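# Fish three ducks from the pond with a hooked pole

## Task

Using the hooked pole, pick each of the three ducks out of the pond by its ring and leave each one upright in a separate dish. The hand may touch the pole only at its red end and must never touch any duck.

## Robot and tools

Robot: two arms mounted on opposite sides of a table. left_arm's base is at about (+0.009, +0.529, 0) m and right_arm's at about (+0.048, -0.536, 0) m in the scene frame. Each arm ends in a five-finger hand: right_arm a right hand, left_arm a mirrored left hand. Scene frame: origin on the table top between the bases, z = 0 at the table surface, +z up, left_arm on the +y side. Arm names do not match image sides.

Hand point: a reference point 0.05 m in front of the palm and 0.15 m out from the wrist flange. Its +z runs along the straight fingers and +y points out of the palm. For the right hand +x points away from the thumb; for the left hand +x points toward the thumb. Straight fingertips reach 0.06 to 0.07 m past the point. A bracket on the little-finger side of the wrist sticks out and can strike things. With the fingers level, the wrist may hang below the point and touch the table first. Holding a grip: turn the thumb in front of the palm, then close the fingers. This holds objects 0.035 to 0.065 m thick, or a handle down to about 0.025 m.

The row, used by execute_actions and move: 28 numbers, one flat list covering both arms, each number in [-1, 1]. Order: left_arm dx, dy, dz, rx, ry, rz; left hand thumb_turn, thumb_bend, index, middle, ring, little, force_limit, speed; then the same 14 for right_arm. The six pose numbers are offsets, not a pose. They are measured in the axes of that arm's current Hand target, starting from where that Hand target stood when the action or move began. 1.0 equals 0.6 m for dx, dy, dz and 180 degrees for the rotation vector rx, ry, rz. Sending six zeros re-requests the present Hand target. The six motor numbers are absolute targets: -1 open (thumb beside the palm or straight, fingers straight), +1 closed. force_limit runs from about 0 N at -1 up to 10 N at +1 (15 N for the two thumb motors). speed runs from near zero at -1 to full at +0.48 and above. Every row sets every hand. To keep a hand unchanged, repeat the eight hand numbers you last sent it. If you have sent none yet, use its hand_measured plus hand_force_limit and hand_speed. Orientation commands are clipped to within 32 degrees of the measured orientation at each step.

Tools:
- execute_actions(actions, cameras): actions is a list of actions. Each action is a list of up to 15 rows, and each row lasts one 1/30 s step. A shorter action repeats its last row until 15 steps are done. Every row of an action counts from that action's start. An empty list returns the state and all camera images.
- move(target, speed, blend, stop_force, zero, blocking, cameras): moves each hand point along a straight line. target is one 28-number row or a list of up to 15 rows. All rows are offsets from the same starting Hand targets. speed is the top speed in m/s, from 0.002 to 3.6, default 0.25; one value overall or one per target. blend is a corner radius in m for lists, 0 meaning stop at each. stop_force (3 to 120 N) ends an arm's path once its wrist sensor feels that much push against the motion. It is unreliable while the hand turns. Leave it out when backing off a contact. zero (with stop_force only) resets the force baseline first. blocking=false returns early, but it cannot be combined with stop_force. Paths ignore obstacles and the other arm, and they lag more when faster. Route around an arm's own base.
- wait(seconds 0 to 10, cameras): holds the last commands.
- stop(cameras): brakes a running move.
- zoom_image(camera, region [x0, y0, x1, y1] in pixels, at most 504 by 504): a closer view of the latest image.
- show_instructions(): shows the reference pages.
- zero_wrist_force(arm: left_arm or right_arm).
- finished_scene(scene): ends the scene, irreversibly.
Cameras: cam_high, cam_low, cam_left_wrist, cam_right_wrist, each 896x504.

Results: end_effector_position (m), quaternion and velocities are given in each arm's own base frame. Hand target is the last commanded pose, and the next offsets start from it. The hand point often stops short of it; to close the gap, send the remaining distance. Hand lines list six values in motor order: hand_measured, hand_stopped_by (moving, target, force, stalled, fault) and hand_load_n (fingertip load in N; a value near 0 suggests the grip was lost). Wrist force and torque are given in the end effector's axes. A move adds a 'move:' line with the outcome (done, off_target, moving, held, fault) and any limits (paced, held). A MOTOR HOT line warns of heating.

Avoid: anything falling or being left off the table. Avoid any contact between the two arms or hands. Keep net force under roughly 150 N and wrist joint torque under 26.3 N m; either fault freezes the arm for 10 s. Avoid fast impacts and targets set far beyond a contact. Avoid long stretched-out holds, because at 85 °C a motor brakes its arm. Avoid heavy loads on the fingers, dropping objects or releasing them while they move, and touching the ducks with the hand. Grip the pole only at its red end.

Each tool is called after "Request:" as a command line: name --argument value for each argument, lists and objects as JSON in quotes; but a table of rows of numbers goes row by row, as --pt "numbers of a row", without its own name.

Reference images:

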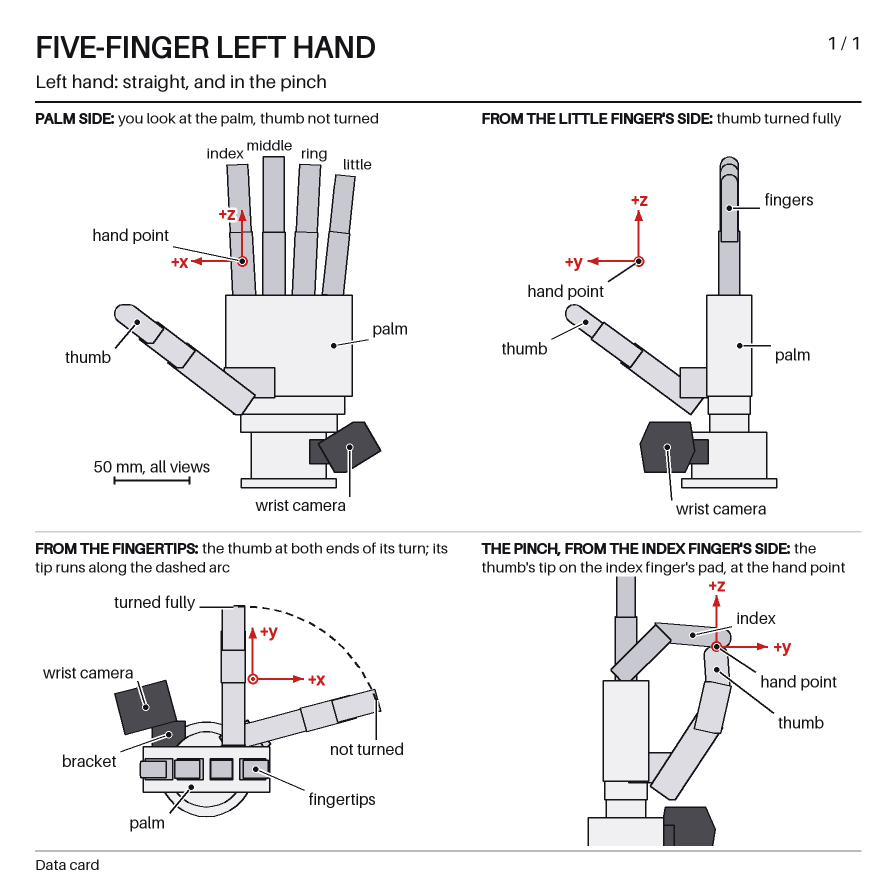

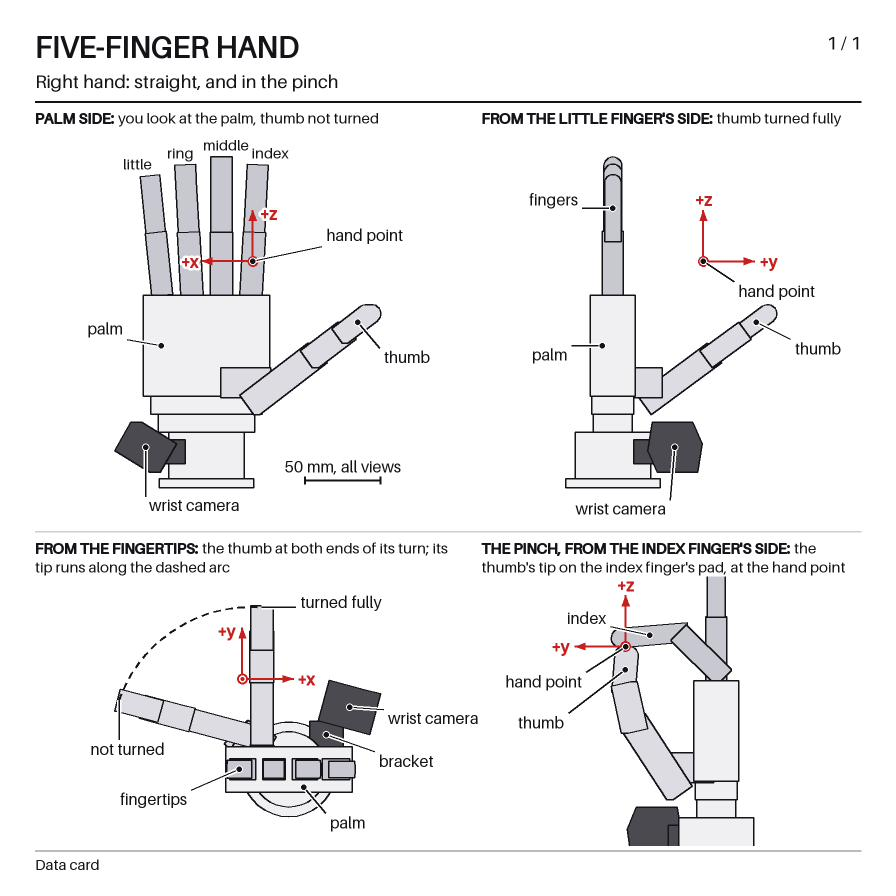

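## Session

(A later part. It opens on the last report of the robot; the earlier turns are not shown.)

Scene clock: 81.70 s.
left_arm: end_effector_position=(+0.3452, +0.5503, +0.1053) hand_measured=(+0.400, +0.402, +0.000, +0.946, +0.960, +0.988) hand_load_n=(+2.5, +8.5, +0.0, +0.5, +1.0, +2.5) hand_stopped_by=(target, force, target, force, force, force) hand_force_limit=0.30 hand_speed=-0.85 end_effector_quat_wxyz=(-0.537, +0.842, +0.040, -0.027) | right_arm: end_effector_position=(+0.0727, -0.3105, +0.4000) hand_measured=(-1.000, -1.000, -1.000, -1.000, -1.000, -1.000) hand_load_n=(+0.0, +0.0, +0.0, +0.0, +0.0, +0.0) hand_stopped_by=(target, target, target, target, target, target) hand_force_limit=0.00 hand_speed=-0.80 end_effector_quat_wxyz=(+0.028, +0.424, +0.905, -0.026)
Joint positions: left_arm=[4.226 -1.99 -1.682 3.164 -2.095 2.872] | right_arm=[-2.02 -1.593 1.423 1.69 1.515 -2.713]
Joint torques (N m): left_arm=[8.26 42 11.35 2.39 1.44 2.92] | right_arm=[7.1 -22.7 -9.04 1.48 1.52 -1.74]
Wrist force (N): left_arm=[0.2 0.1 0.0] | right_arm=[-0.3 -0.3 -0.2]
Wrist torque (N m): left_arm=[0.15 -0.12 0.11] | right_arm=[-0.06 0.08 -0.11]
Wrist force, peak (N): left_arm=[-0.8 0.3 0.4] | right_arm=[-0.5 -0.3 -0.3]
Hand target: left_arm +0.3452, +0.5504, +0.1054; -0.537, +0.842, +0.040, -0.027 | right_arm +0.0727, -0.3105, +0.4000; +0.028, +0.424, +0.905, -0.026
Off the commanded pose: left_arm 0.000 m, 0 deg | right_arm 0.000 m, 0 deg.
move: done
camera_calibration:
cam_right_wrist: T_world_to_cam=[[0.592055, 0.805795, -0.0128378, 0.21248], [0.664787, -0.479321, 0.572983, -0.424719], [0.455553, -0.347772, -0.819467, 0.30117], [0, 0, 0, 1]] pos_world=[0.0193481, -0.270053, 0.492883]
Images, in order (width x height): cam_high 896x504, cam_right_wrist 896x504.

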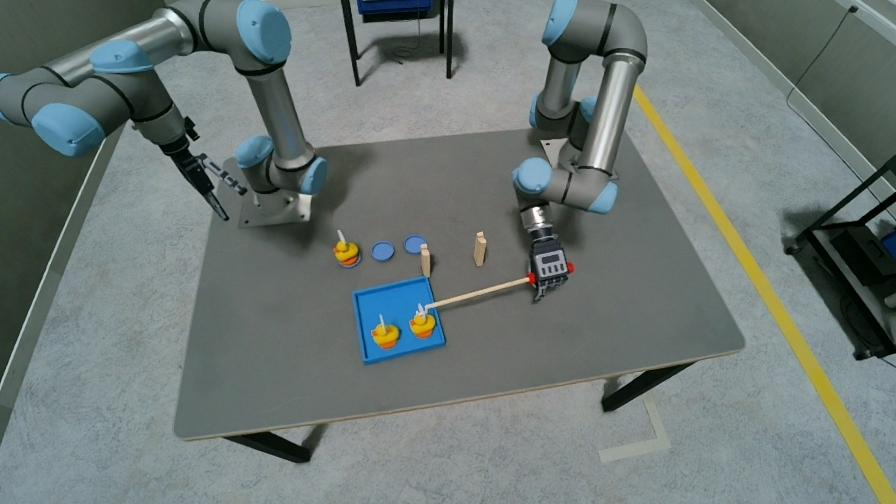

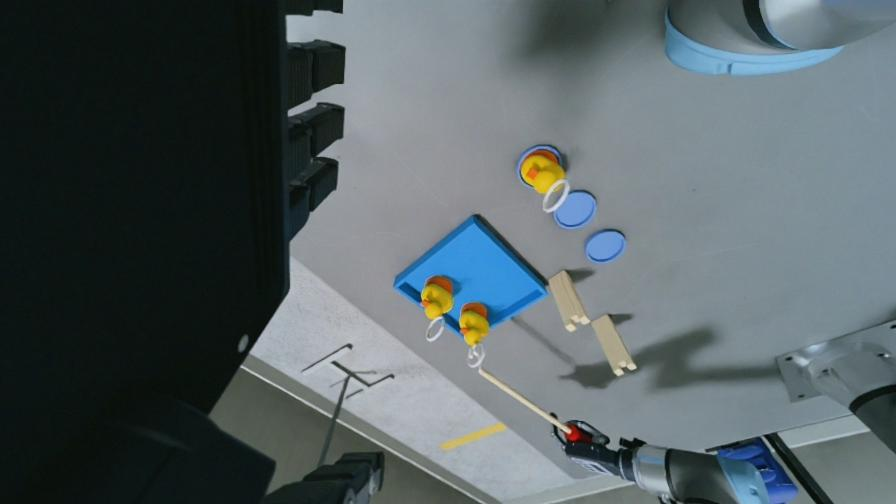

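Request:
move --pt "0 -0.0756 -0.0351 0 0 0 0.4 0.95 0.0 1 1 1 0.3 -0.85 0 0 0 0 0 0 -1 -1 -1 -1 -1 -1 0 -0.8" --pt "0 -0.2187 -0.1016 0 0 0 0.4 0.95 0.0 1 1 1 0.3 -0.85 0 0 0 0 0 0 -1 -1 -1 -1 -1 -1 0 -0.8" --pt "0.1095 -0.0258 -0.5169 0 0 0 0.4 0.95 0.0 1 1 1 0.3 -0.85 0 0 0 0 0 0 -1 -1 -1 -1 -1 -1 0 -0.8" --pt "0.1095 0.1495 -0.4355 0 0 0 0.4 0.95 0.0 1 1 1 0.3 -0.85 0 0 0 0 0 0 -1 -1 -1 -1 -1 -1 0 -0.8" --speed '[0.04, 0.12, 0.12, 0.08]' --blend '[0.01, 0.05, 0.05, 0]'

Request:
wait --seconds 1 --cameras '["cam_high", "cam_right_wrist"]'

Request:
zoom_image --camera "cam_right_wrist" --region '[540, 170, 630, 250]'

Request:
zoom_image --camera "cam_high" --region '[325, 215, 415, 275]'

Request:
wait --seconds 0.3 --cameras '["cam_high", "cam_right_wrist"]'

Request:
zoom_image --camera "cam_right_wrist" --region '[540, 170, 630, 250]'

Request:
zoom_image --camera "cam_high" --region '[325, 215, 415, 275]'

Scene clock: 88.90 s.
left_arm: end_effector_position=(+0.4370, +0.2832, +0.1339) hand_measured=(+0.400, +0.402, +0.000, +0.946, +0.960, +0.988) hand_load_n=(+2.0, +9.0, +0.0, +1.0, +1.0, +2.0) hand_stopped_by=(target, force, target, force, force, force) hand_force_limit=0.30 hand_speed=-0.85 end_effector_quat_wxyz=(-0.537, +0.842, +0.040, -0.027) | right_arm: end_effector_position=(+0.0727, -0.3105, +0.4000) hand_measured=(-1.000, -1.000, -1.000, -1.000, -1.000, -1.000) hand_load_n=(+0.0, -0.5, +0.0, +0.0, +0.0, +0.0) hand_stopped_by=(target, target, target, target, target, target) hand_force_limit=0.00 hand_speed=-0.80 end_effector_quat_wxyz=(+0.028, +0.424, +0.905, -0.026)
Joint positions: left_arm=[3.639 -1.937 -1.743 2.808 -2.56 2.361] | right_arm=[-2.02 -1.593 1.423 1.69 1.515 -2.713]
Joint torques (N m): left_arm=[8.13 36.67 20.62 -1.97 0.5 1.95] | right_arm=[6.65 -22.53 -9.35 1.18 1.5 -2.1]
Wrist force (N): left_arm=[0.3 1.3 0.3] | right_arm=[-0.4 -0.1 -0.2]
Wrist torque (N m): left_arm=[0.25 -0.20 0.06] | right_arm=[-0.04 0.10 -0.12]
Wrist force, peak (N): left_arm=[0.4 2.2 0.8] | right_arm=[-0.4 -0.2 -0.6]
Hand target: left_arm +0.4371, +0.2832, +0.1339; -0.537, +0.842, +0.040, -0.027 | right_arm +0.0727, -0.3105, +0.4000; +0.028, +0.424, +0.905, -0.026
Off the commanded pose: left_arm 0.000 m, 0 deg | right_arm 0.000 m, 0 deg.
move: done; blend cut to 0.0473 m at target 2

Scene clock: 89.90 s.
left_arm: end_effector_position=(+0.4371, +0.2832, +0.1339) hand_measured=(+0.400, +0.402, +0.000, +0.946, +0.960, +0.988) hand_load_n=(+2.0, +9.0, +0.0, +0.5, +1.0, +2.0) hand_stopped_by=(target, force, target, force, force, force) hand_force_limit=0.30 hand_speed=-0.85 end_effector_quat_wxyz=(-0.537, +0.842, +0.040, -0.027) | right_arm: end_effector_position=(+0.0727, -0.3105, +0.4000) hand_measured=(-1.000, -1.000, -1.000, -1.000, -1.000, -1.000) hand_load_n=(+0.0, +0.0, +0.0, +0.0, +0.0, +0.0) hand_stopped_by=(target, target, target, target, target, target) hand_force_limit=0.00 hand_speed=-0.80 end_effector_quat_wxyz=(+0.028, +0.424, +0.905, -0.026)
Joint positions: left_arm=[3.639 -1.937 -1.743 2.808 -2.56 2.361] | right_arm=[-2.02 -1.593 1.423 1.69 1.515 -2.713]
Joint torques (N m): left_arm=[7.75 40.45 22.78 1.28 0.32 -1.64] | right_arm=[6.03 -22.68 -9.71 1.03 1.46 -2.15]
Wrist force (N): left_arm=[0.2 1.2 0.4] | right_arm=[-0.4 -0.3 -0.2]
Wrist torque (N m): left_arm=[0.23 -0.20 0.06] | right_arm=[-0.05 0.09 -0.12]
Wrist force, peak (N): left_arm=[0.3 1.4 0.2] | right_arm=[-0.5 -0.2 -0.2]
Hand target: left_arm +0.4371, +0.2832, +0.1339; -0.537, +0.842, +0.040, -0.027 | right_arm +0.0727, -0.3105, +0.4000; +0.028, +0.424, +0.905, -0.026
Off the commanded pose: left_arm 0.000 m, 0 deg | right_arm 0.000 m, 0 deg.
wait: 1.00 s; at rest by 0.17 s
camera_calibration:
cam_right_wrist: T_world_to_cam=[[0.592055, 0.805795, -0.0128378, 0.21248], [0.664787, -0.479321, 0.572983, -0.424719], [0.455553, -0.347772, -0.819467, 0.30117], [0, 0, 0, 1]] pos_world=[0.0193481, -0.270053, 0.492883]
Images, in order (width x height): cam_high 896x504, cam_right_wrist 896x504.

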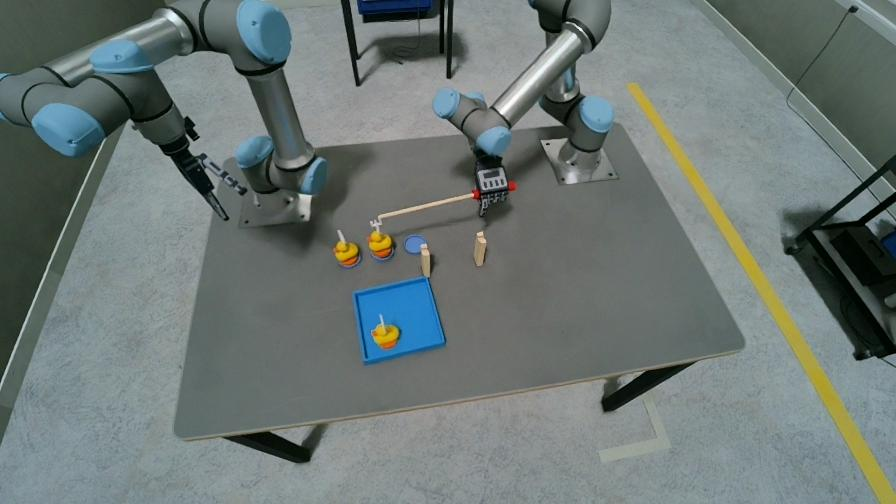

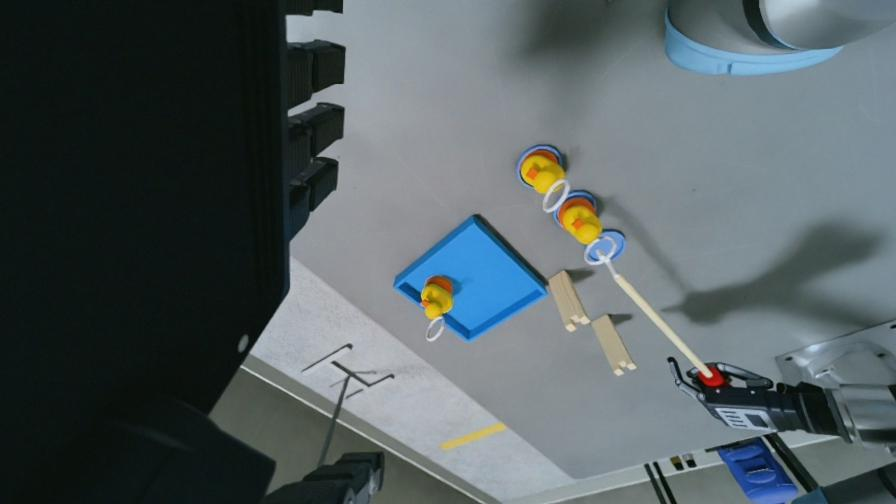

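Scaled by 5.600.

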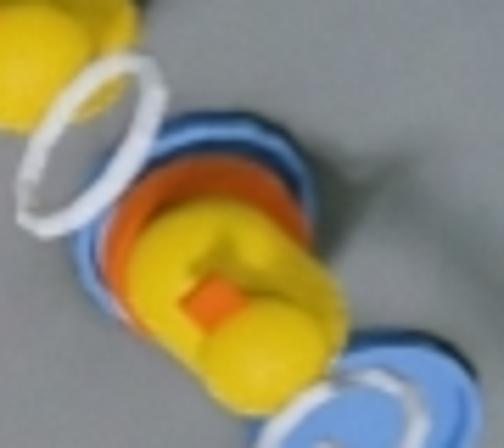

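Scaled by 5.600.

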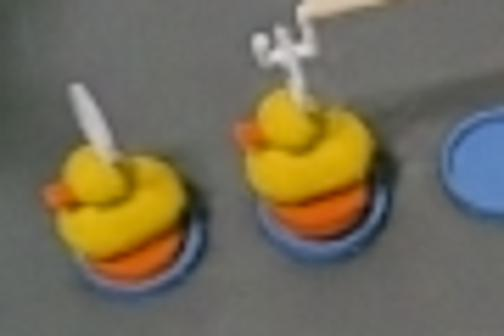

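Scene clock: 90.20 s.
left_arm: end_effector_position=(+0.4371, +0.2832, +0.1339) hand_measured=(+0.400, +0.402, +0.000, +0.946, +0.960, +0.988) hand_load_n=(+2.0, +9.0, +0.0, +0.5, +1.0, +2.0) hand_stopped_by=(target, force, target, force, force, force) hand_force_limit=0.30 hand_speed=-0.85 end_effector_quat_wxyz=(-0.537, +0.842, +0.040, -0.027) | right_arm: end_effector_position=(+0.0727, -0.3105, +0.4000) hand_measured=(-1.000, -1.000, -1.000, -1.000, -1.000, -1.000) hand_load_n=(+0.0, +0.0, +0.0, +0.0, +0.0, +0.0) hand_stopped_by=(target, target, target, target, target, target) hand_force_limit=0.00 hand_speed=-0.80 end_effector_quat_wxyz=(+0.028, +0.424, +0.905, -0.026)
Joint positions: left_arm=[3.639 -1.937 -1.743 2.808 -2.56 2.361] | right_arm=[-2.02 -1.593 1.423 1.69 1.515 -2.713]
Joint torques (N m): left_arm=[6.8 39.74 23.13 1.25 0.3 -2.66] | right_arm=[6.5 -22.23 -9 1.02 1.48 -2.24]
Wrist force (N): left_arm=[0.3 1.1 0.3] | right_arm=[-0.5 -0.3 -0.3]
Wrist torque (N m): left_arm=[0.22 -0.21 0.08] | right_arm=[-0.06 0.11 -0.13]
Wrist force, peak (N): left_arm=[0.4 1.3 0.4] | right_arm=[-0.5 -0.3 -0.3]
Hand target: left_arm +0.4371, +0.2832, +0.1339; -0.537, +0.842, +0.040, -0.027 | right_arm +0.0727, -0.3105, +0.4000; +0.028, +0.424, +0.905, -0.026
Off the commanded pose: left_arm 0.000 m, 0 deg | right_arm 0.000 m, 0 deg.
wait: 0.30 s; at rest by 0.17 s
camera_calibration:
cam_right_wrist: T_world_to_cam=[[0.592055, 0.805795, -0.0128378, 0.21248], [0.664787, -0.479321, 0.572983, -0.424719], [0.455553, -0.347772, -0.819467, 0.30117], [0, 0, 0, 1]] pos_world=[0.0193481, -0.270053, 0.492883]
Images, in order (width x height): cam_high 896x504, cam_right_wrist 896x504.

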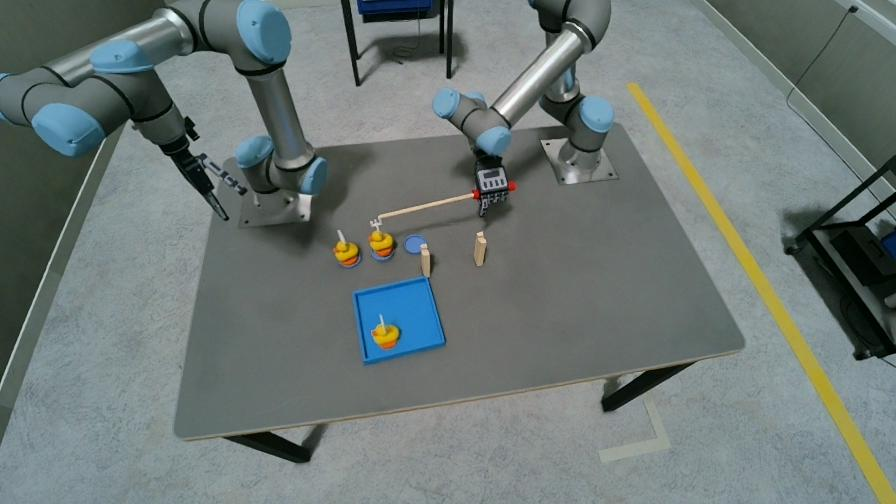

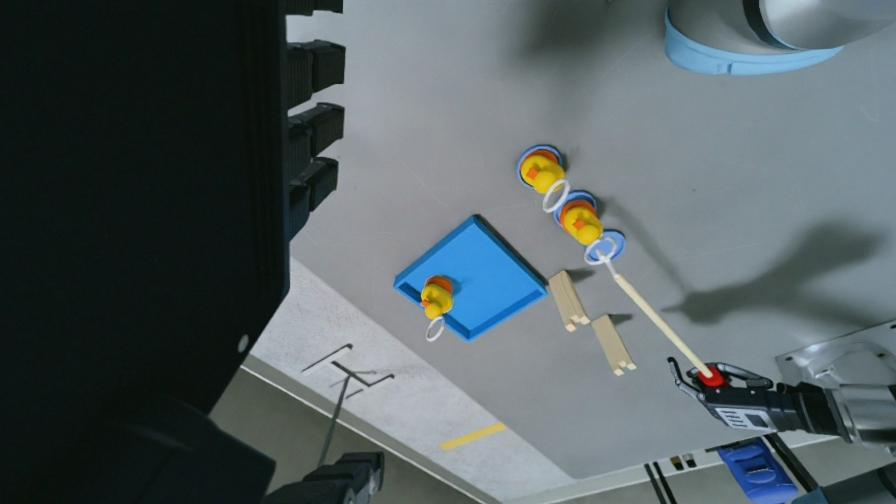

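Scaled by 5.600.

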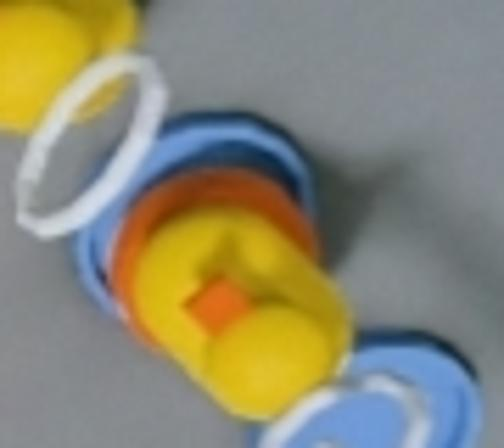

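Scaled by 5.600.

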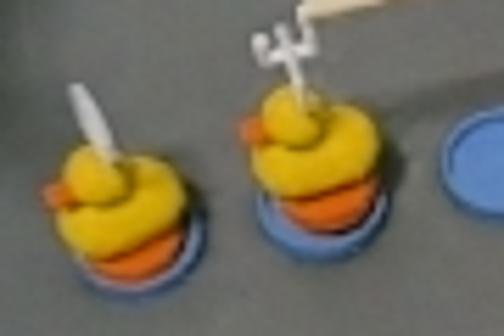

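Request:
move --pt "0.005 0.0005 -0.0004 0 0 0 0.4 0.95 0.0 1 1 1 0.3 -0.85 0 0 0 0 0 0 -1 -1 -1 -1 -1 -1 0 -0.8" --pt "0.005 0.0206 0.009 0 0 0 0.4 0.95 0.0 1 1 1 0.3 -0.85 0 0 0 0 0 0 -1 -1 -1 -1 -1 -1 0 -0.8" --speed 0.015 --blend '[0.002, 0]' --cameras '["cam_high", "cam_right_wrist"]'

Request:
zoom_image --camera "cam_right_wrist" --region '[540, 170, 630, 250]'

Request:
zoom_image --camera "cam_high" --region '[355, 220, 405, 275]'

Scene clock: 92.70 s.
left_arm: end_effector_position=(+0.4401, +0.2832, +0.1203) hand_measured=(+0.400, +0.402, +0.000, +0.946, +0.960, +0.988) hand_load_n=(+2.5, +9.0, +0.0, +1.0, +1.0, +2.0) hand_stopped_by=(target, force, target, force, force, force) hand_force_limit=0.30 hand_speed=-0.85 end_effector_quat_wxyz=(-0.537, +0.842, +0.040, -0.027) | right_arm: end_effector_position=(+0.0727, -0.3105, +0.4000) hand_measured=(-1.000, -1.000, -1.000, -1.000, -1.000, -1.000) hand_load_n=(+0.0, +0.0, +0.0, +0.0, +0.0, +0.0) hand_stopped_by=(target, target, target, target, target, target) hand_force_limit=0.00 hand_speed=-0.80 end_effector_quat_wxyz=(+0.028, +0.424, +0.905, -0.026)
Joint positions: left_arm=[3.635 -1.962 -1.749 2.834 -2.562 2.356] | right_arm=[-2.02 -1.593 1.423 1.69 1.515 -2.713]
Joint torques (N m): left_arm=[7.36 38.77 18.57 -2.91 0.51 2.79] | right_arm=[6.36 -22.45 -9.74 0.93 1.43 -2.2]
Wrist force (N): left_arm=[0.2 1.1 0.1] | right_arm=[-0.2 0.0 -0.3]
Wrist torque (N m): left_arm=[0.24 -0.19 0.14] | right_arm=[-0.01 0.07 -0.10]
Wrist force, peak (N): left_arm=[0.3 1.5 0.2] | right_arm=[-0.4 -0.1 -0.4]
Hand target: left_arm +0.4401, +0.2832, +0.1204; -0.537, +0.842, +0.040, -0.027 | right_arm +0.0727, -0.3105, +0.4000; +0.028, +0.424, +0.905, -0.026
Off the commanded pose: left_arm 0.000 m, 0 deg | right_arm 0.000 m, 0 deg.
move: done; blend cut to 0.0015 m at target 1
camera_calibration:
cam_right_wrist: T_world_to_cam=[[0.592055, 0.805795, -0.0128378, 0.21248], [0.664787, -0.479321, 0.572983, -0.424719], [0.455553, -0.347772, -0.819467, 0.30117], [0, 0, 0, 1]] pos_world=[0.0193481, -0.270053, 0.492883]
Images, in order (width x height): cam_high 896x504, cam_right_wrist 896x504.

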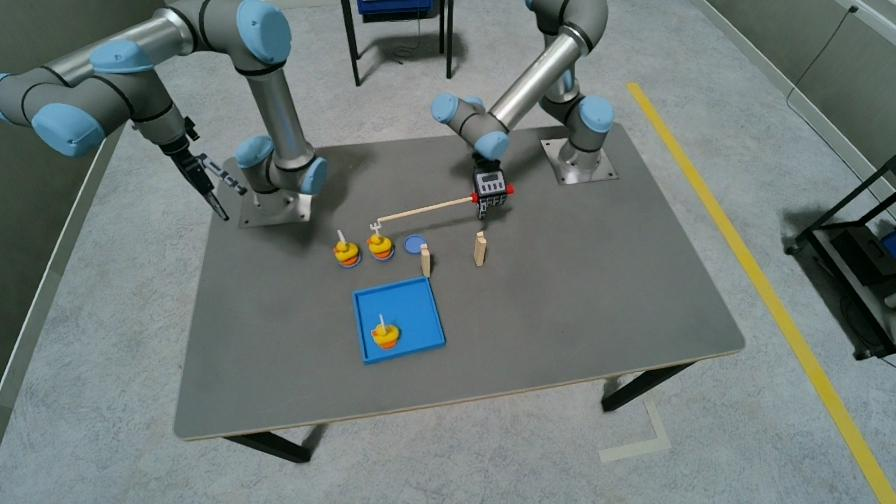

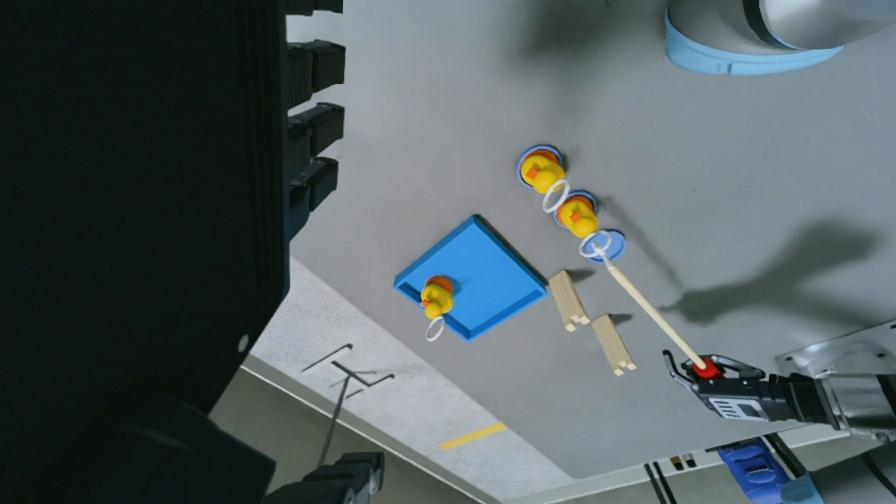

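Scaled by 5.600.

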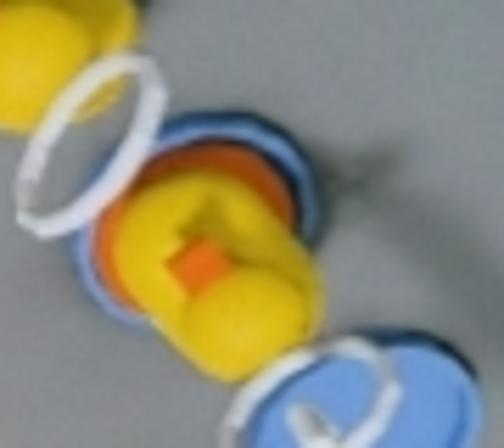

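Scaled by 9.164.

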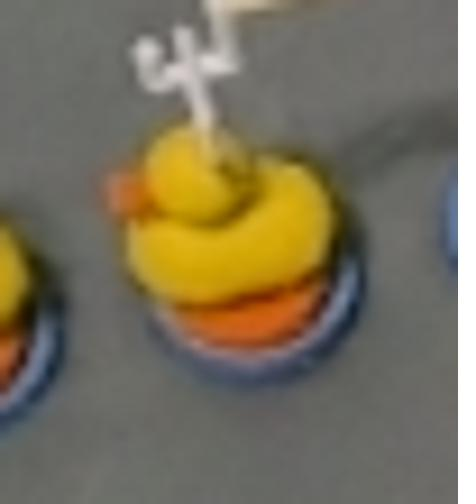

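Request:
move --target '[0, 0.0227, 0.0105, 0, 0, 0, 0.4, 0.95, 0.0, 1, 1, 1, 0.3, -0.85, 0, 0, 0, 0, 0, 0, -1, -1, -1, -1, -1, -1, 0, -0.8]' --speed 0.02 --cameras '["cam_high", "cam_right_wrist"]'

Request:
zoom_image --camera "cam_right_wrist" --region '[540, 180, 640, 270]'

Request:
zoom_image --camera "cam_high" --region '[355, 220, 405, 275]'

Scene clock: 94.03 s.
left_arm: end_effector_position=(+0.4400, +0.2832, +0.1052) hand_measured=(+0.400, +0.402, +0.000, +0.946, +0.960, +0.988) hand_load_n=(+2.5, +8.5, +0.0, +0.5, +1.0, +2.5) hand_stopped_by=(target, force, target, force, force, force) hand_force_limit=0.30 hand_speed=-0.85 end_effector_quat_wxyz=(-0.537, +0.842, +0.040, -0.027) | right_arm: end_effector_position=(+0.0727, -0.3105, +0.4000) hand_measured=(-1.000, -1.000, -1.000, -1.000, -1.000, -1.000) hand_load_n=(+0.0, +0.0, +0.0, +0.5, +0.0, +0.0) hand_stopped_by=(target, target, target, target, target, target) hand_force_limit=0.00 hand_speed=-0.80 end_effector_quat_wxyz=(+0.028, +0.424, +0.905, -0.026)
Joint positions: left_arm=[3.635 -1.982 -1.765 2.87 -2.562 2.356] | right_arm=[-2.02 -1.593 1.423 1.69 1.515 -2.713]
Joint torques (N m): left_arm=[4.5 39.89 18.56 -3.41 -0.21 -1.23] | right_arm=[6.65 -22.45 -9.61 0.94 1.48 -2.11]
Wrist force (N): left_arm=[0.2 0.5 0.0] | right_arm=[-0.4 -0.2 -0.3]
Wrist torque (N m): left_arm=[0.20 -0.12 0.02] | right_arm=[-0.04 0.09 -0.11]
Wrist force, peak (N): left_arm=[0.2 1.1 0.3] | right_arm=[-0.6 -0.2 -0.3]
Hand target: left_arm +0.4400, +0.2832, +0.1054; -0.537, +0.842, +0.040, -0.027 | right_arm +0.0727, -0.3105, +0.4000; +0.028, +0.424, +0.905, -0.026
Off the commanded pose: left_arm 0.000 m, 0 deg | right_arm 0.000 m, 0 deg.
move: done
camera_calibration:
cam_right_wrist: T_world_to_cam=[[0.592055, 0.805795, -0.0128378, 0.21248], [0.664787, -0.479321, 0.572983, -0.424719], [0.455553, -0.347772, -0.819467, 0.30117], [0, 0, 0, 1]] pos_world=[0.0193481, -0.270053, 0.492883]
Images, in order (width x height): cam_high 896x504, cam_right_wrist 896x504.

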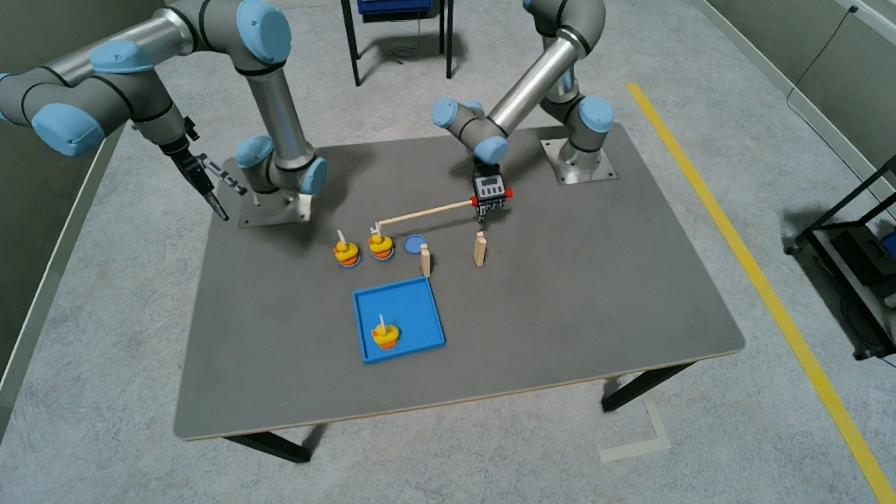

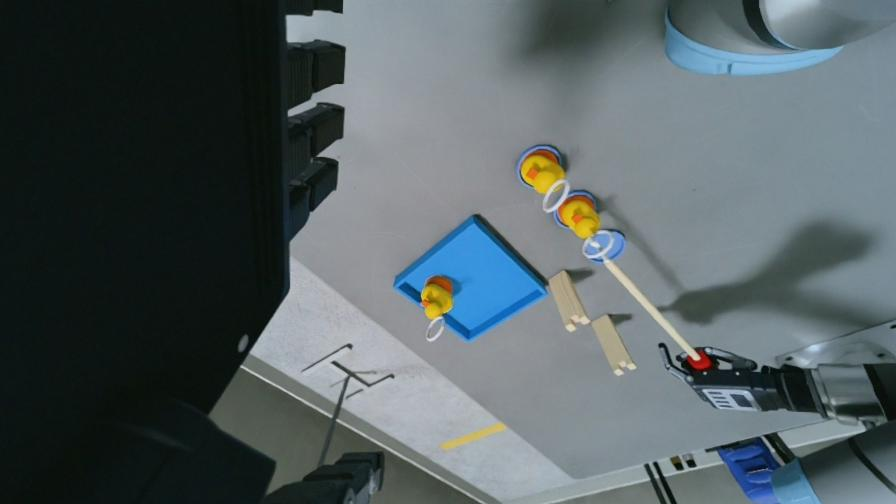

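Scaled by 5.040.

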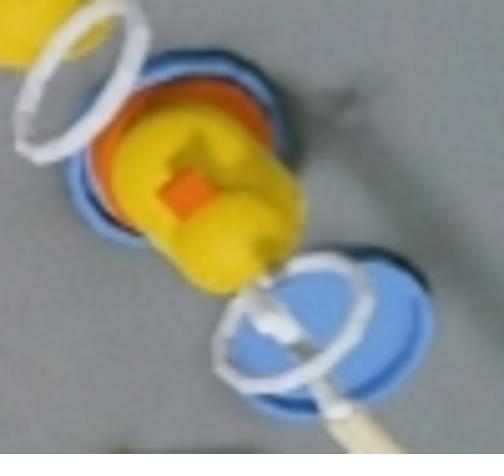

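Scaled by 9.164.

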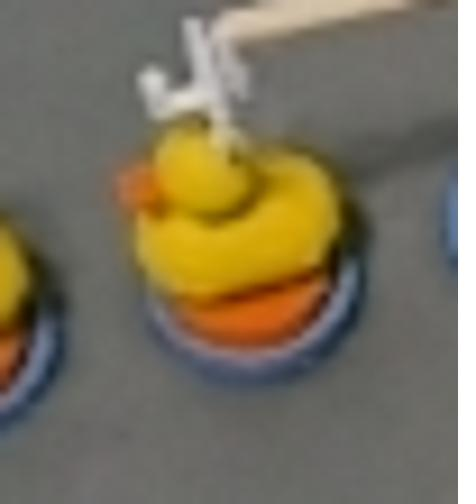

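Request:
move --pt "-0.0067 0.0046 0.0019 0 0 0 0.4 0.95 0.0 1 1 1 0.3 -0.85 0 0 0 0 0 0 -1 -1 -1 -1 -1 -1 0 -0.8" --pt "-0.0835 0.0056 -0.0002 0 0 0 0.4 0.95 0.0 1 1 1 0.3 -0.85 0 0 0 0 0 0 -1 -1 -1 -1 -1 -1 0 -0.8" --speed 0.035 --blend '[0.002, 0]' --cameras '["cam_high", "cam_right_wrist"]'

Request:
zoom_image --camera "cam_high" --region '[325, 210, 425, 275]'

Request:
zoom_image --camera "cam_right_wrist" --region '[510, 130, 640, 270]'

Scene clock: 96.23 s.
left_arm: end_effector_position=(+0.3903, +0.2769, +0.1025) hand_measured=(+0.400, +0.402, +0.000, +0.946, +0.960, +0.988) hand_load_n=(+2.5, +8.5, +0.0, +0.5, +1.5, +2.5) hand_stopped_by=(target, force, target, force, force, force) hand_force_limit=0.30 hand_speed=-0.85 end_effector_quat_wxyz=(-0.537, +0.842, +0.040, -0.027) | right_arm: end_effector_position=(+0.0727, -0.3105, +0.4000) hand_measured=(-1.000, -1.000, -1.000, -1.000, -1.000, -1.000) hand_load_n=(+0.0, +0.0, +0.0, +0.0, -0.5, +0.0) hand_stopped_by=(target, target, target, target, target, target) hand_force_limit=0.00 hand_speed=-0.80 end_effector_quat_wxyz=(+0.028, +0.424, +0.905, -0.026)
Joint positions: left_arm=[3.685 -1.868 -1.928 2.973 -2.529 2.422] | right_arm=[-2.02 -1.593 1.423 1.69 1.515 -2.713]
Joint torques (N m): left_arm=[-7.65 16.16 20.12 -3.35 -1.99 -2.5] | right_arm=[6.23 -21.88 -9.78 0.69 1.32 -2.19]
Wrist force (N): left_arm=[0.4 0.2 0.6] | right_arm=[-0.3 -0.2 -0.3]
Wrist torque (N m): left_arm=[0.12 -0.14 -0.07] | right_arm=[-0.04 0.09 -0.12]
Wrist force, peak (N): left_arm=[0.7 0.3 -0.1] | right_arm=[-0.6 -0.4 -0.2]
Hand target: left_arm +0.3903, +0.2769, +0.1025; -0.537, +0.842, +0.040, -0.027 | right_arm +0.0727, -0.3105, +0.4000; +0.028, +0.424, +0.905, -0.026
Off the commanded pose: left_arm 0.000 m, 0 deg | right_arm 0.000 m, 0 deg.
move: done
camera_calibration:
cam_right_wrist: T_world_to_cam=[[0.592055, 0.805795, -0.0128378, 0.21248], [0.664787, -0.479321, 0.572983, -0.424719], [0.455553, -0.347772, -0.819467, 0.30117], [0, 0, 0, 1]] pos_world=[0.0193481, -0.270053, 0.492883]
Images, in order (width x height): cam_high 896x504, cam_right_wrist 896x504.

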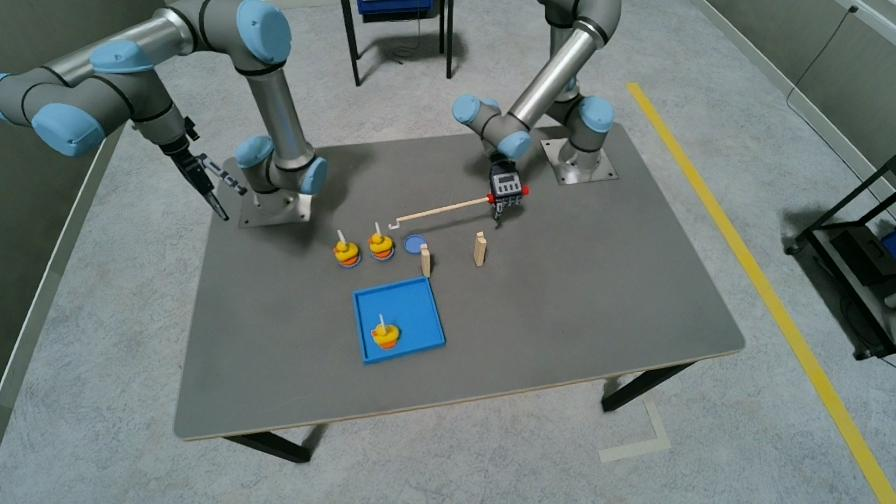

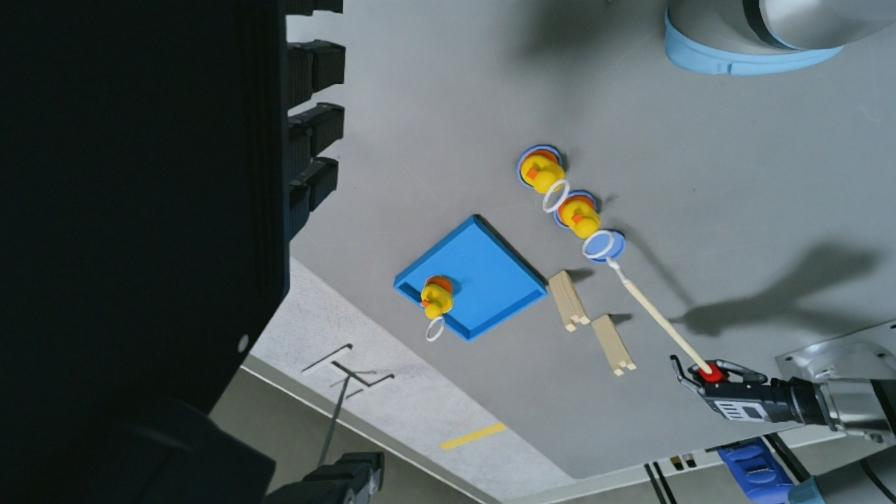

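Scaled by 5.040.

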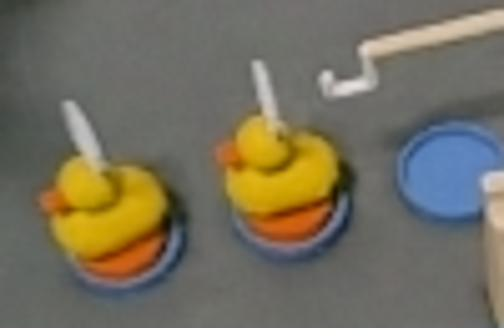

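Scaled by 3.600.

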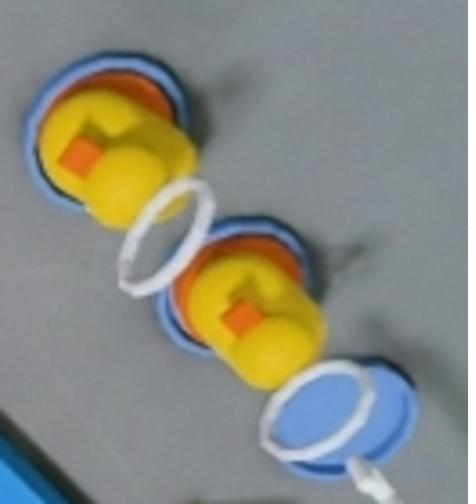

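Request:
move --pt "0 -0.2116 -0.0983 0 0 0 0.4 0.95 0.0 1 1 1 0.3 -0.85 0 0 0 0 0 0 -1 -1 -1 -1 -1 -1 0 -0.8" --pt "0.0351 -0.4088 0.3262 0 0 0 0.4 0.95 0.0 1 1 1 0.3 -0.85 0 0 0 0 0 0 -1 -1 -1 -1 -1 -1 0 -0.8" --pt "0.0351 -0.2011 0.4227 0 0 0 0.4 0.95 0.0 1 1 1 0.3 -0.85 0 0 0 0 0 0 -1 -1 -1 -1 -1 -1 0 -0.8" --speed '[0.2, 0.3, 0.15]' --blend '[0.05, 0.05, 0]' --cameras '["cam_high", "cam_right_wrist"]'

Request:
zoom_image --camera "cam_high" --region '[350, 280, 440, 360]'

Request:
zoom_image --camera "cam_right_wrist" --region '[400, 270, 520, 390]'

Scene clock: 99.80 s.
left_arm: end_effector_position=(+0.3842, +0.5584, +0.1052) hand_measured=(+0.400, +0.402, +0.000, +0.946, +0.960, +0.988) hand_load_n=(+2.5, +8.5, +0.0, +0.5, +1.5, +2.5) hand_stopped_by=(target, force, target, force, force, force) hand_force_limit=0.30 hand_speed=-0.85 end_effector_quat_wxyz=(-0.537, +0.842, +0.040, -0.027) | right_arm: end_effector_position=(+0.0727, -0.3105, +0.4000) hand_measured=(-1.000, -1.000, -1.000, -1.000, -1.000, -1.000) hand_load_n=(+0.0, +0.0, +0.0, +0.0, +0.0, +0.0) hand_stopped_by=(target, target, target, target, target, target) hand_force_limit=0.00 hand_speed=-0.80 end_effector_quat_wxyz=(+0.028, +0.424, +0.905, -0.026)
Joint positions: left_arm=[4.163 -2.066 -1.568 3.106 -2.149 2.837] | right_arm=[-2.02 -1.593 1.423 1.69 1.515 -2.713]
Joint torques (N m): left_arm=[8.86 36.36 15.94 1.62 0.91 2.67] | right_arm=[6.15 -22.17 -9.39 0.5 1.47 -2.16]
Wrist force (N): left_arm=[0.3 0.4 -0.1] | right_arm=[-0.4 -0.2 -0.3]
Wrist torque (N m): left_arm=[0.21 -0.14 -0.08] | right_arm=[-0.04 0.10 -0.11]
Wrist force, peak (N): left_arm=[0.2 2.6 1.3] | right_arm=[-0.6 -0.1 -0.2]
Hand target: left_arm +0.3842, +0.5584, +0.1052; -0.537, +0.842, +0.040, -0.027 | right_arm +0.0727, -0.3105, +0.4000; +0.028, +0.424, +0.905, -0.026
Off the commanded pose: left_arm 0.000 m, 0 deg | right_arm 0.000 m, 0 deg.
move: done
camera_calibration:
cam_right_wrist: T_world_to_cam=[[0.592055, 0.805795, -0.0128378, 0.21248], [0.664787, -0.479321, 0.572983, -0.424719], [0.455553, -0.347772, -0.819467, 0.30117], [0, 0, 0, 1]] pos_world=[0.0193481, -0.270053, 0.492883]
Images, in order (width x height): cam_high 896x504, cam_right_wrist 896x504.

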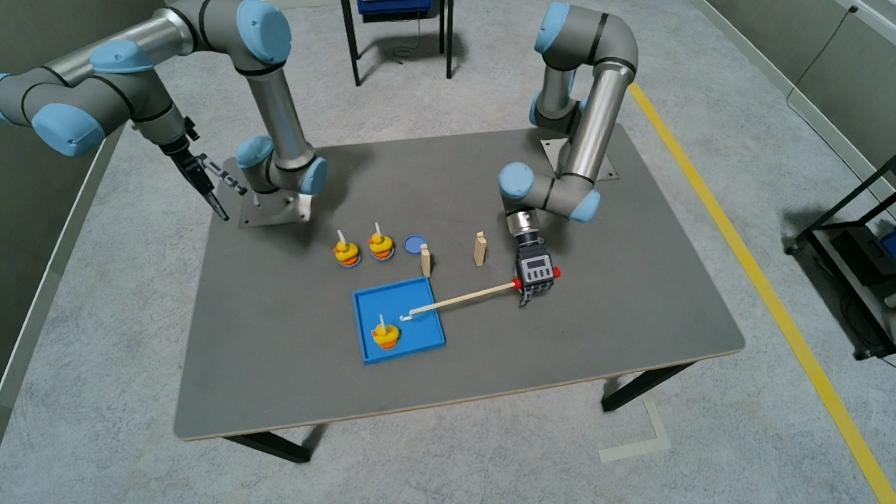

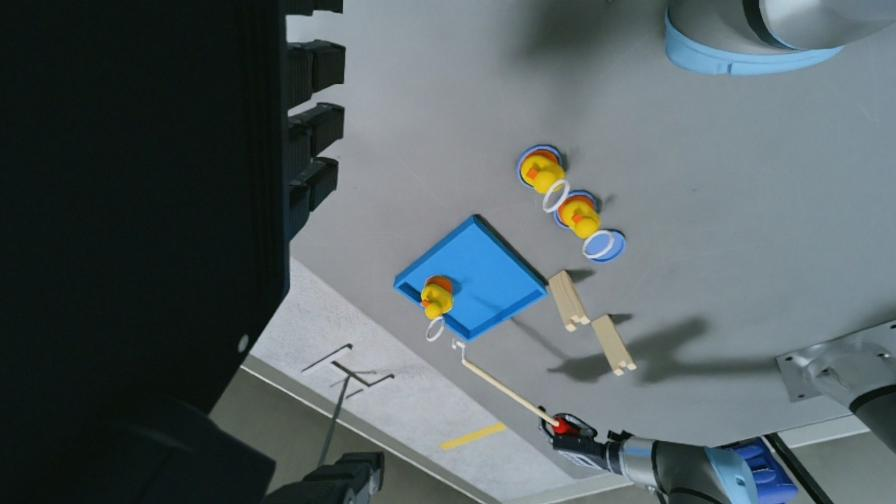

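Scaled by 5.600.

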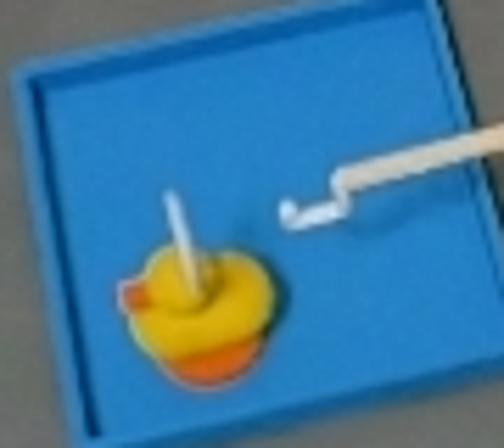

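Scaled by 4.200.

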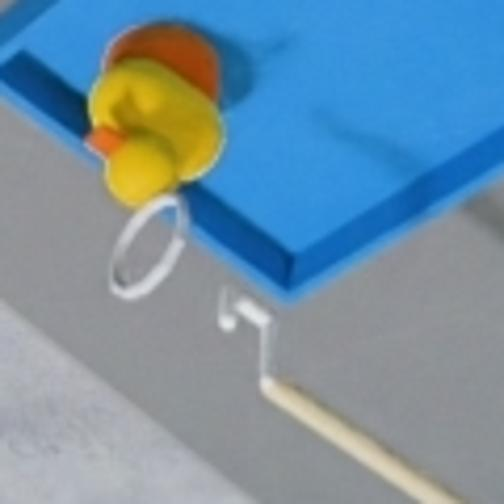

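Request:
move --pt "0.065 -0.0021 0.0042 0 0 0 0.4 0.95 0.0 1 1 1 0.3 -0.85 0 0 0 0 0 0 -1 -1 -1 -1 -1 -1 0 -0.8" --pt "0.0975 -0.0021 0.0044 0 0 0 0.4 0.95 0.0 1 1 1 0.3 -0.85 0 0 0 0 0 0 -1 -1 -1 -1 -1 -1 0 -0.8" --speed '[0.08, 0.04]' --blend '[0.005, 0]' --cameras '["cam_high", "cam_right_wrist"]'

Request:
zoom_image --camera "cam_high" --region '[350, 290, 430, 360]'

Request:
zoom_image --camera "cam_right_wrist" --region '[400, 280, 480, 360]'

Scene clock: 101.50 s.
left_arm: end_effector_position=(+0.4422, +0.5669, +0.1050) hand_measured=(+0.400, +0.402, +0.000, +0.946, +0.960, +0.988) hand_load_n=(+2.5, +9.0, +0.0, +0.5, +1.5, +2.5) hand_stopped_by=(target, force, target, force, force, force) hand_force_limit=0.30 hand_speed=-0.85 end_effector_quat_wxyz=(-0.537, +0.842, +0.040, -0.027) | right_arm: end_effector_position=(+0.0727, -0.3105, +0.4000) hand_measured=(-1.000, -1.000, -1.000, -1.000, -1.000, -1.000) hand_load_n=(+0.0, +0.0, +0.0, +0.0, -0.5, +0.0) hand_stopped_by=(target, target, target, target, target, target) hand_force_limit=0.00 hand_speed=-0.80 end_effector_quat_wxyz=(+0.028, +0.424, +0.905, -0.026)
Joint positions: left_arm=[4.08 -2.18 -1.386 3.009 -2.22 2.784] | right_arm=[-2.02 -1.593 1.423 1.69 1.515 -2.713]
Joint torques (N m): left_arm=[9.21 48.1 11.71 2.3 1.33 2.69] | right_arm=[6.25 -21.99 -9.77 0.49 1.46 -2.15]
Wrist force (N): left_arm=[0.3 0.3 0.2] | right_arm=[-0.3 -0.2 -0.2]
Wrist torque (N m): left_arm=[0.15 -0.13 0.10] | right_arm=[-0.04 0.09 -0.11]
Wrist force, peak (N): left_arm=[0.9 0.1 0.3] | right_arm=[-0.6 -0.4 -0.2]
Hand target: left_arm +0.4422, +0.5670, +0.1051; -0.537, +0.842, +0.040, -0.027 | right_arm +0.0727, -0.3105, +0.4000; +0.028, +0.424, +0.905, -0.026
Off the commanded pose: left_arm 0.000 m, 0 deg | right_arm 0.000 m, 0 deg.
move: done
camera_calibration:
cam_right_wrist: T_world_to_cam=[[0.592055, 0.805795, -0.0128378, 0.21248], [0.664787, -0.479321, 0.572983, -0.424719], [0.455553, -0.347772, -0.819467, 0.30117], [0, 0, 0, 1]] pos_world=[0.0193481, -0.270053, 0.492883]
Images, in order (width x height): cam_high 896x504, cam_right_wrist 896x504.

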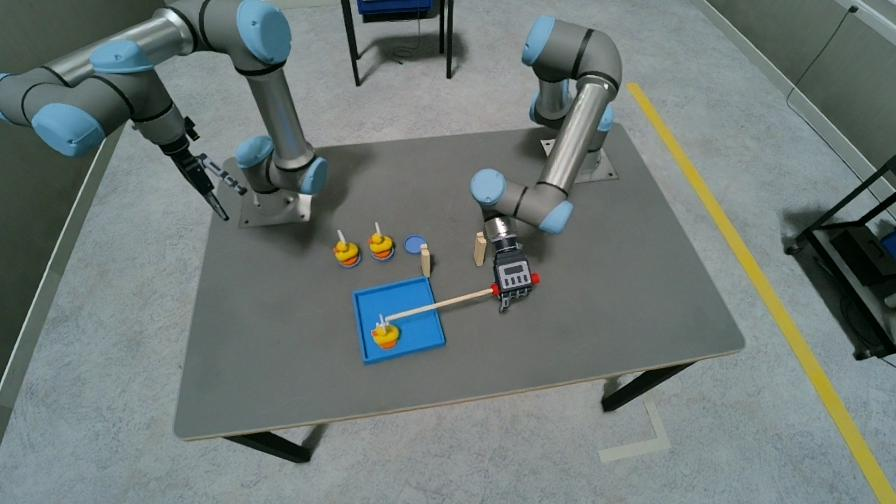

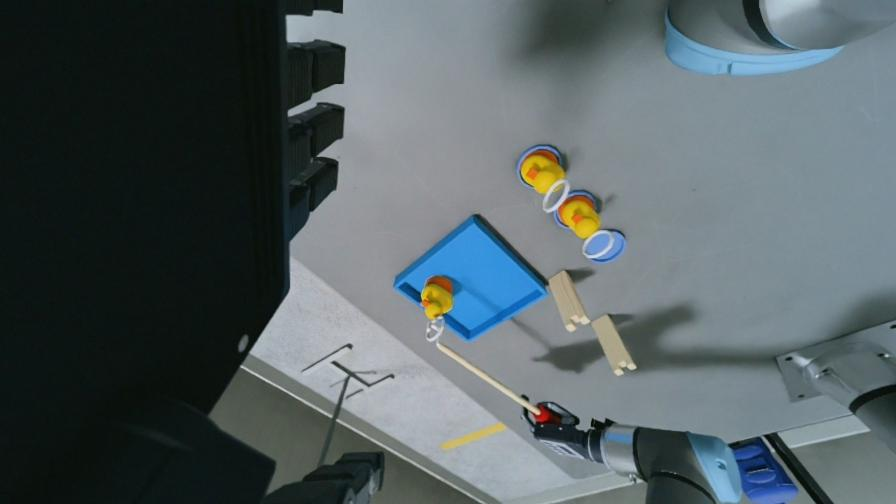

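Scaled by 6.300.

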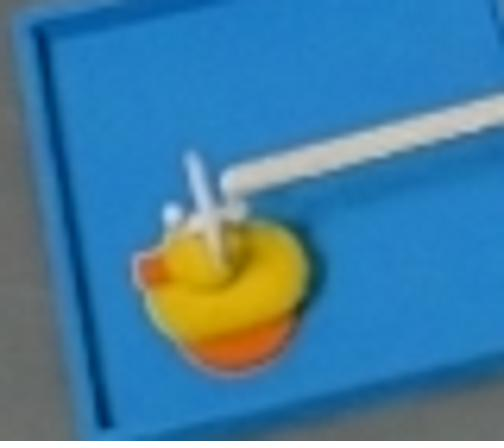

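Scaled by 6.300.

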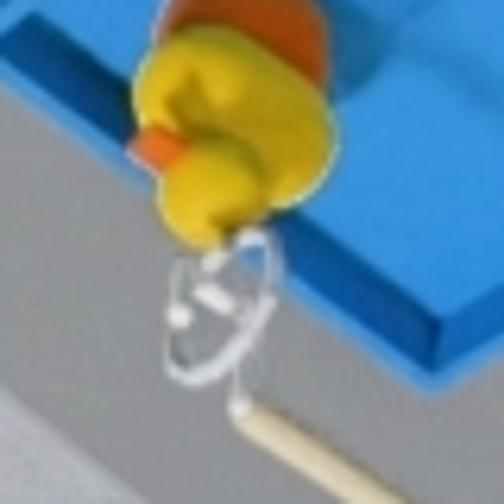

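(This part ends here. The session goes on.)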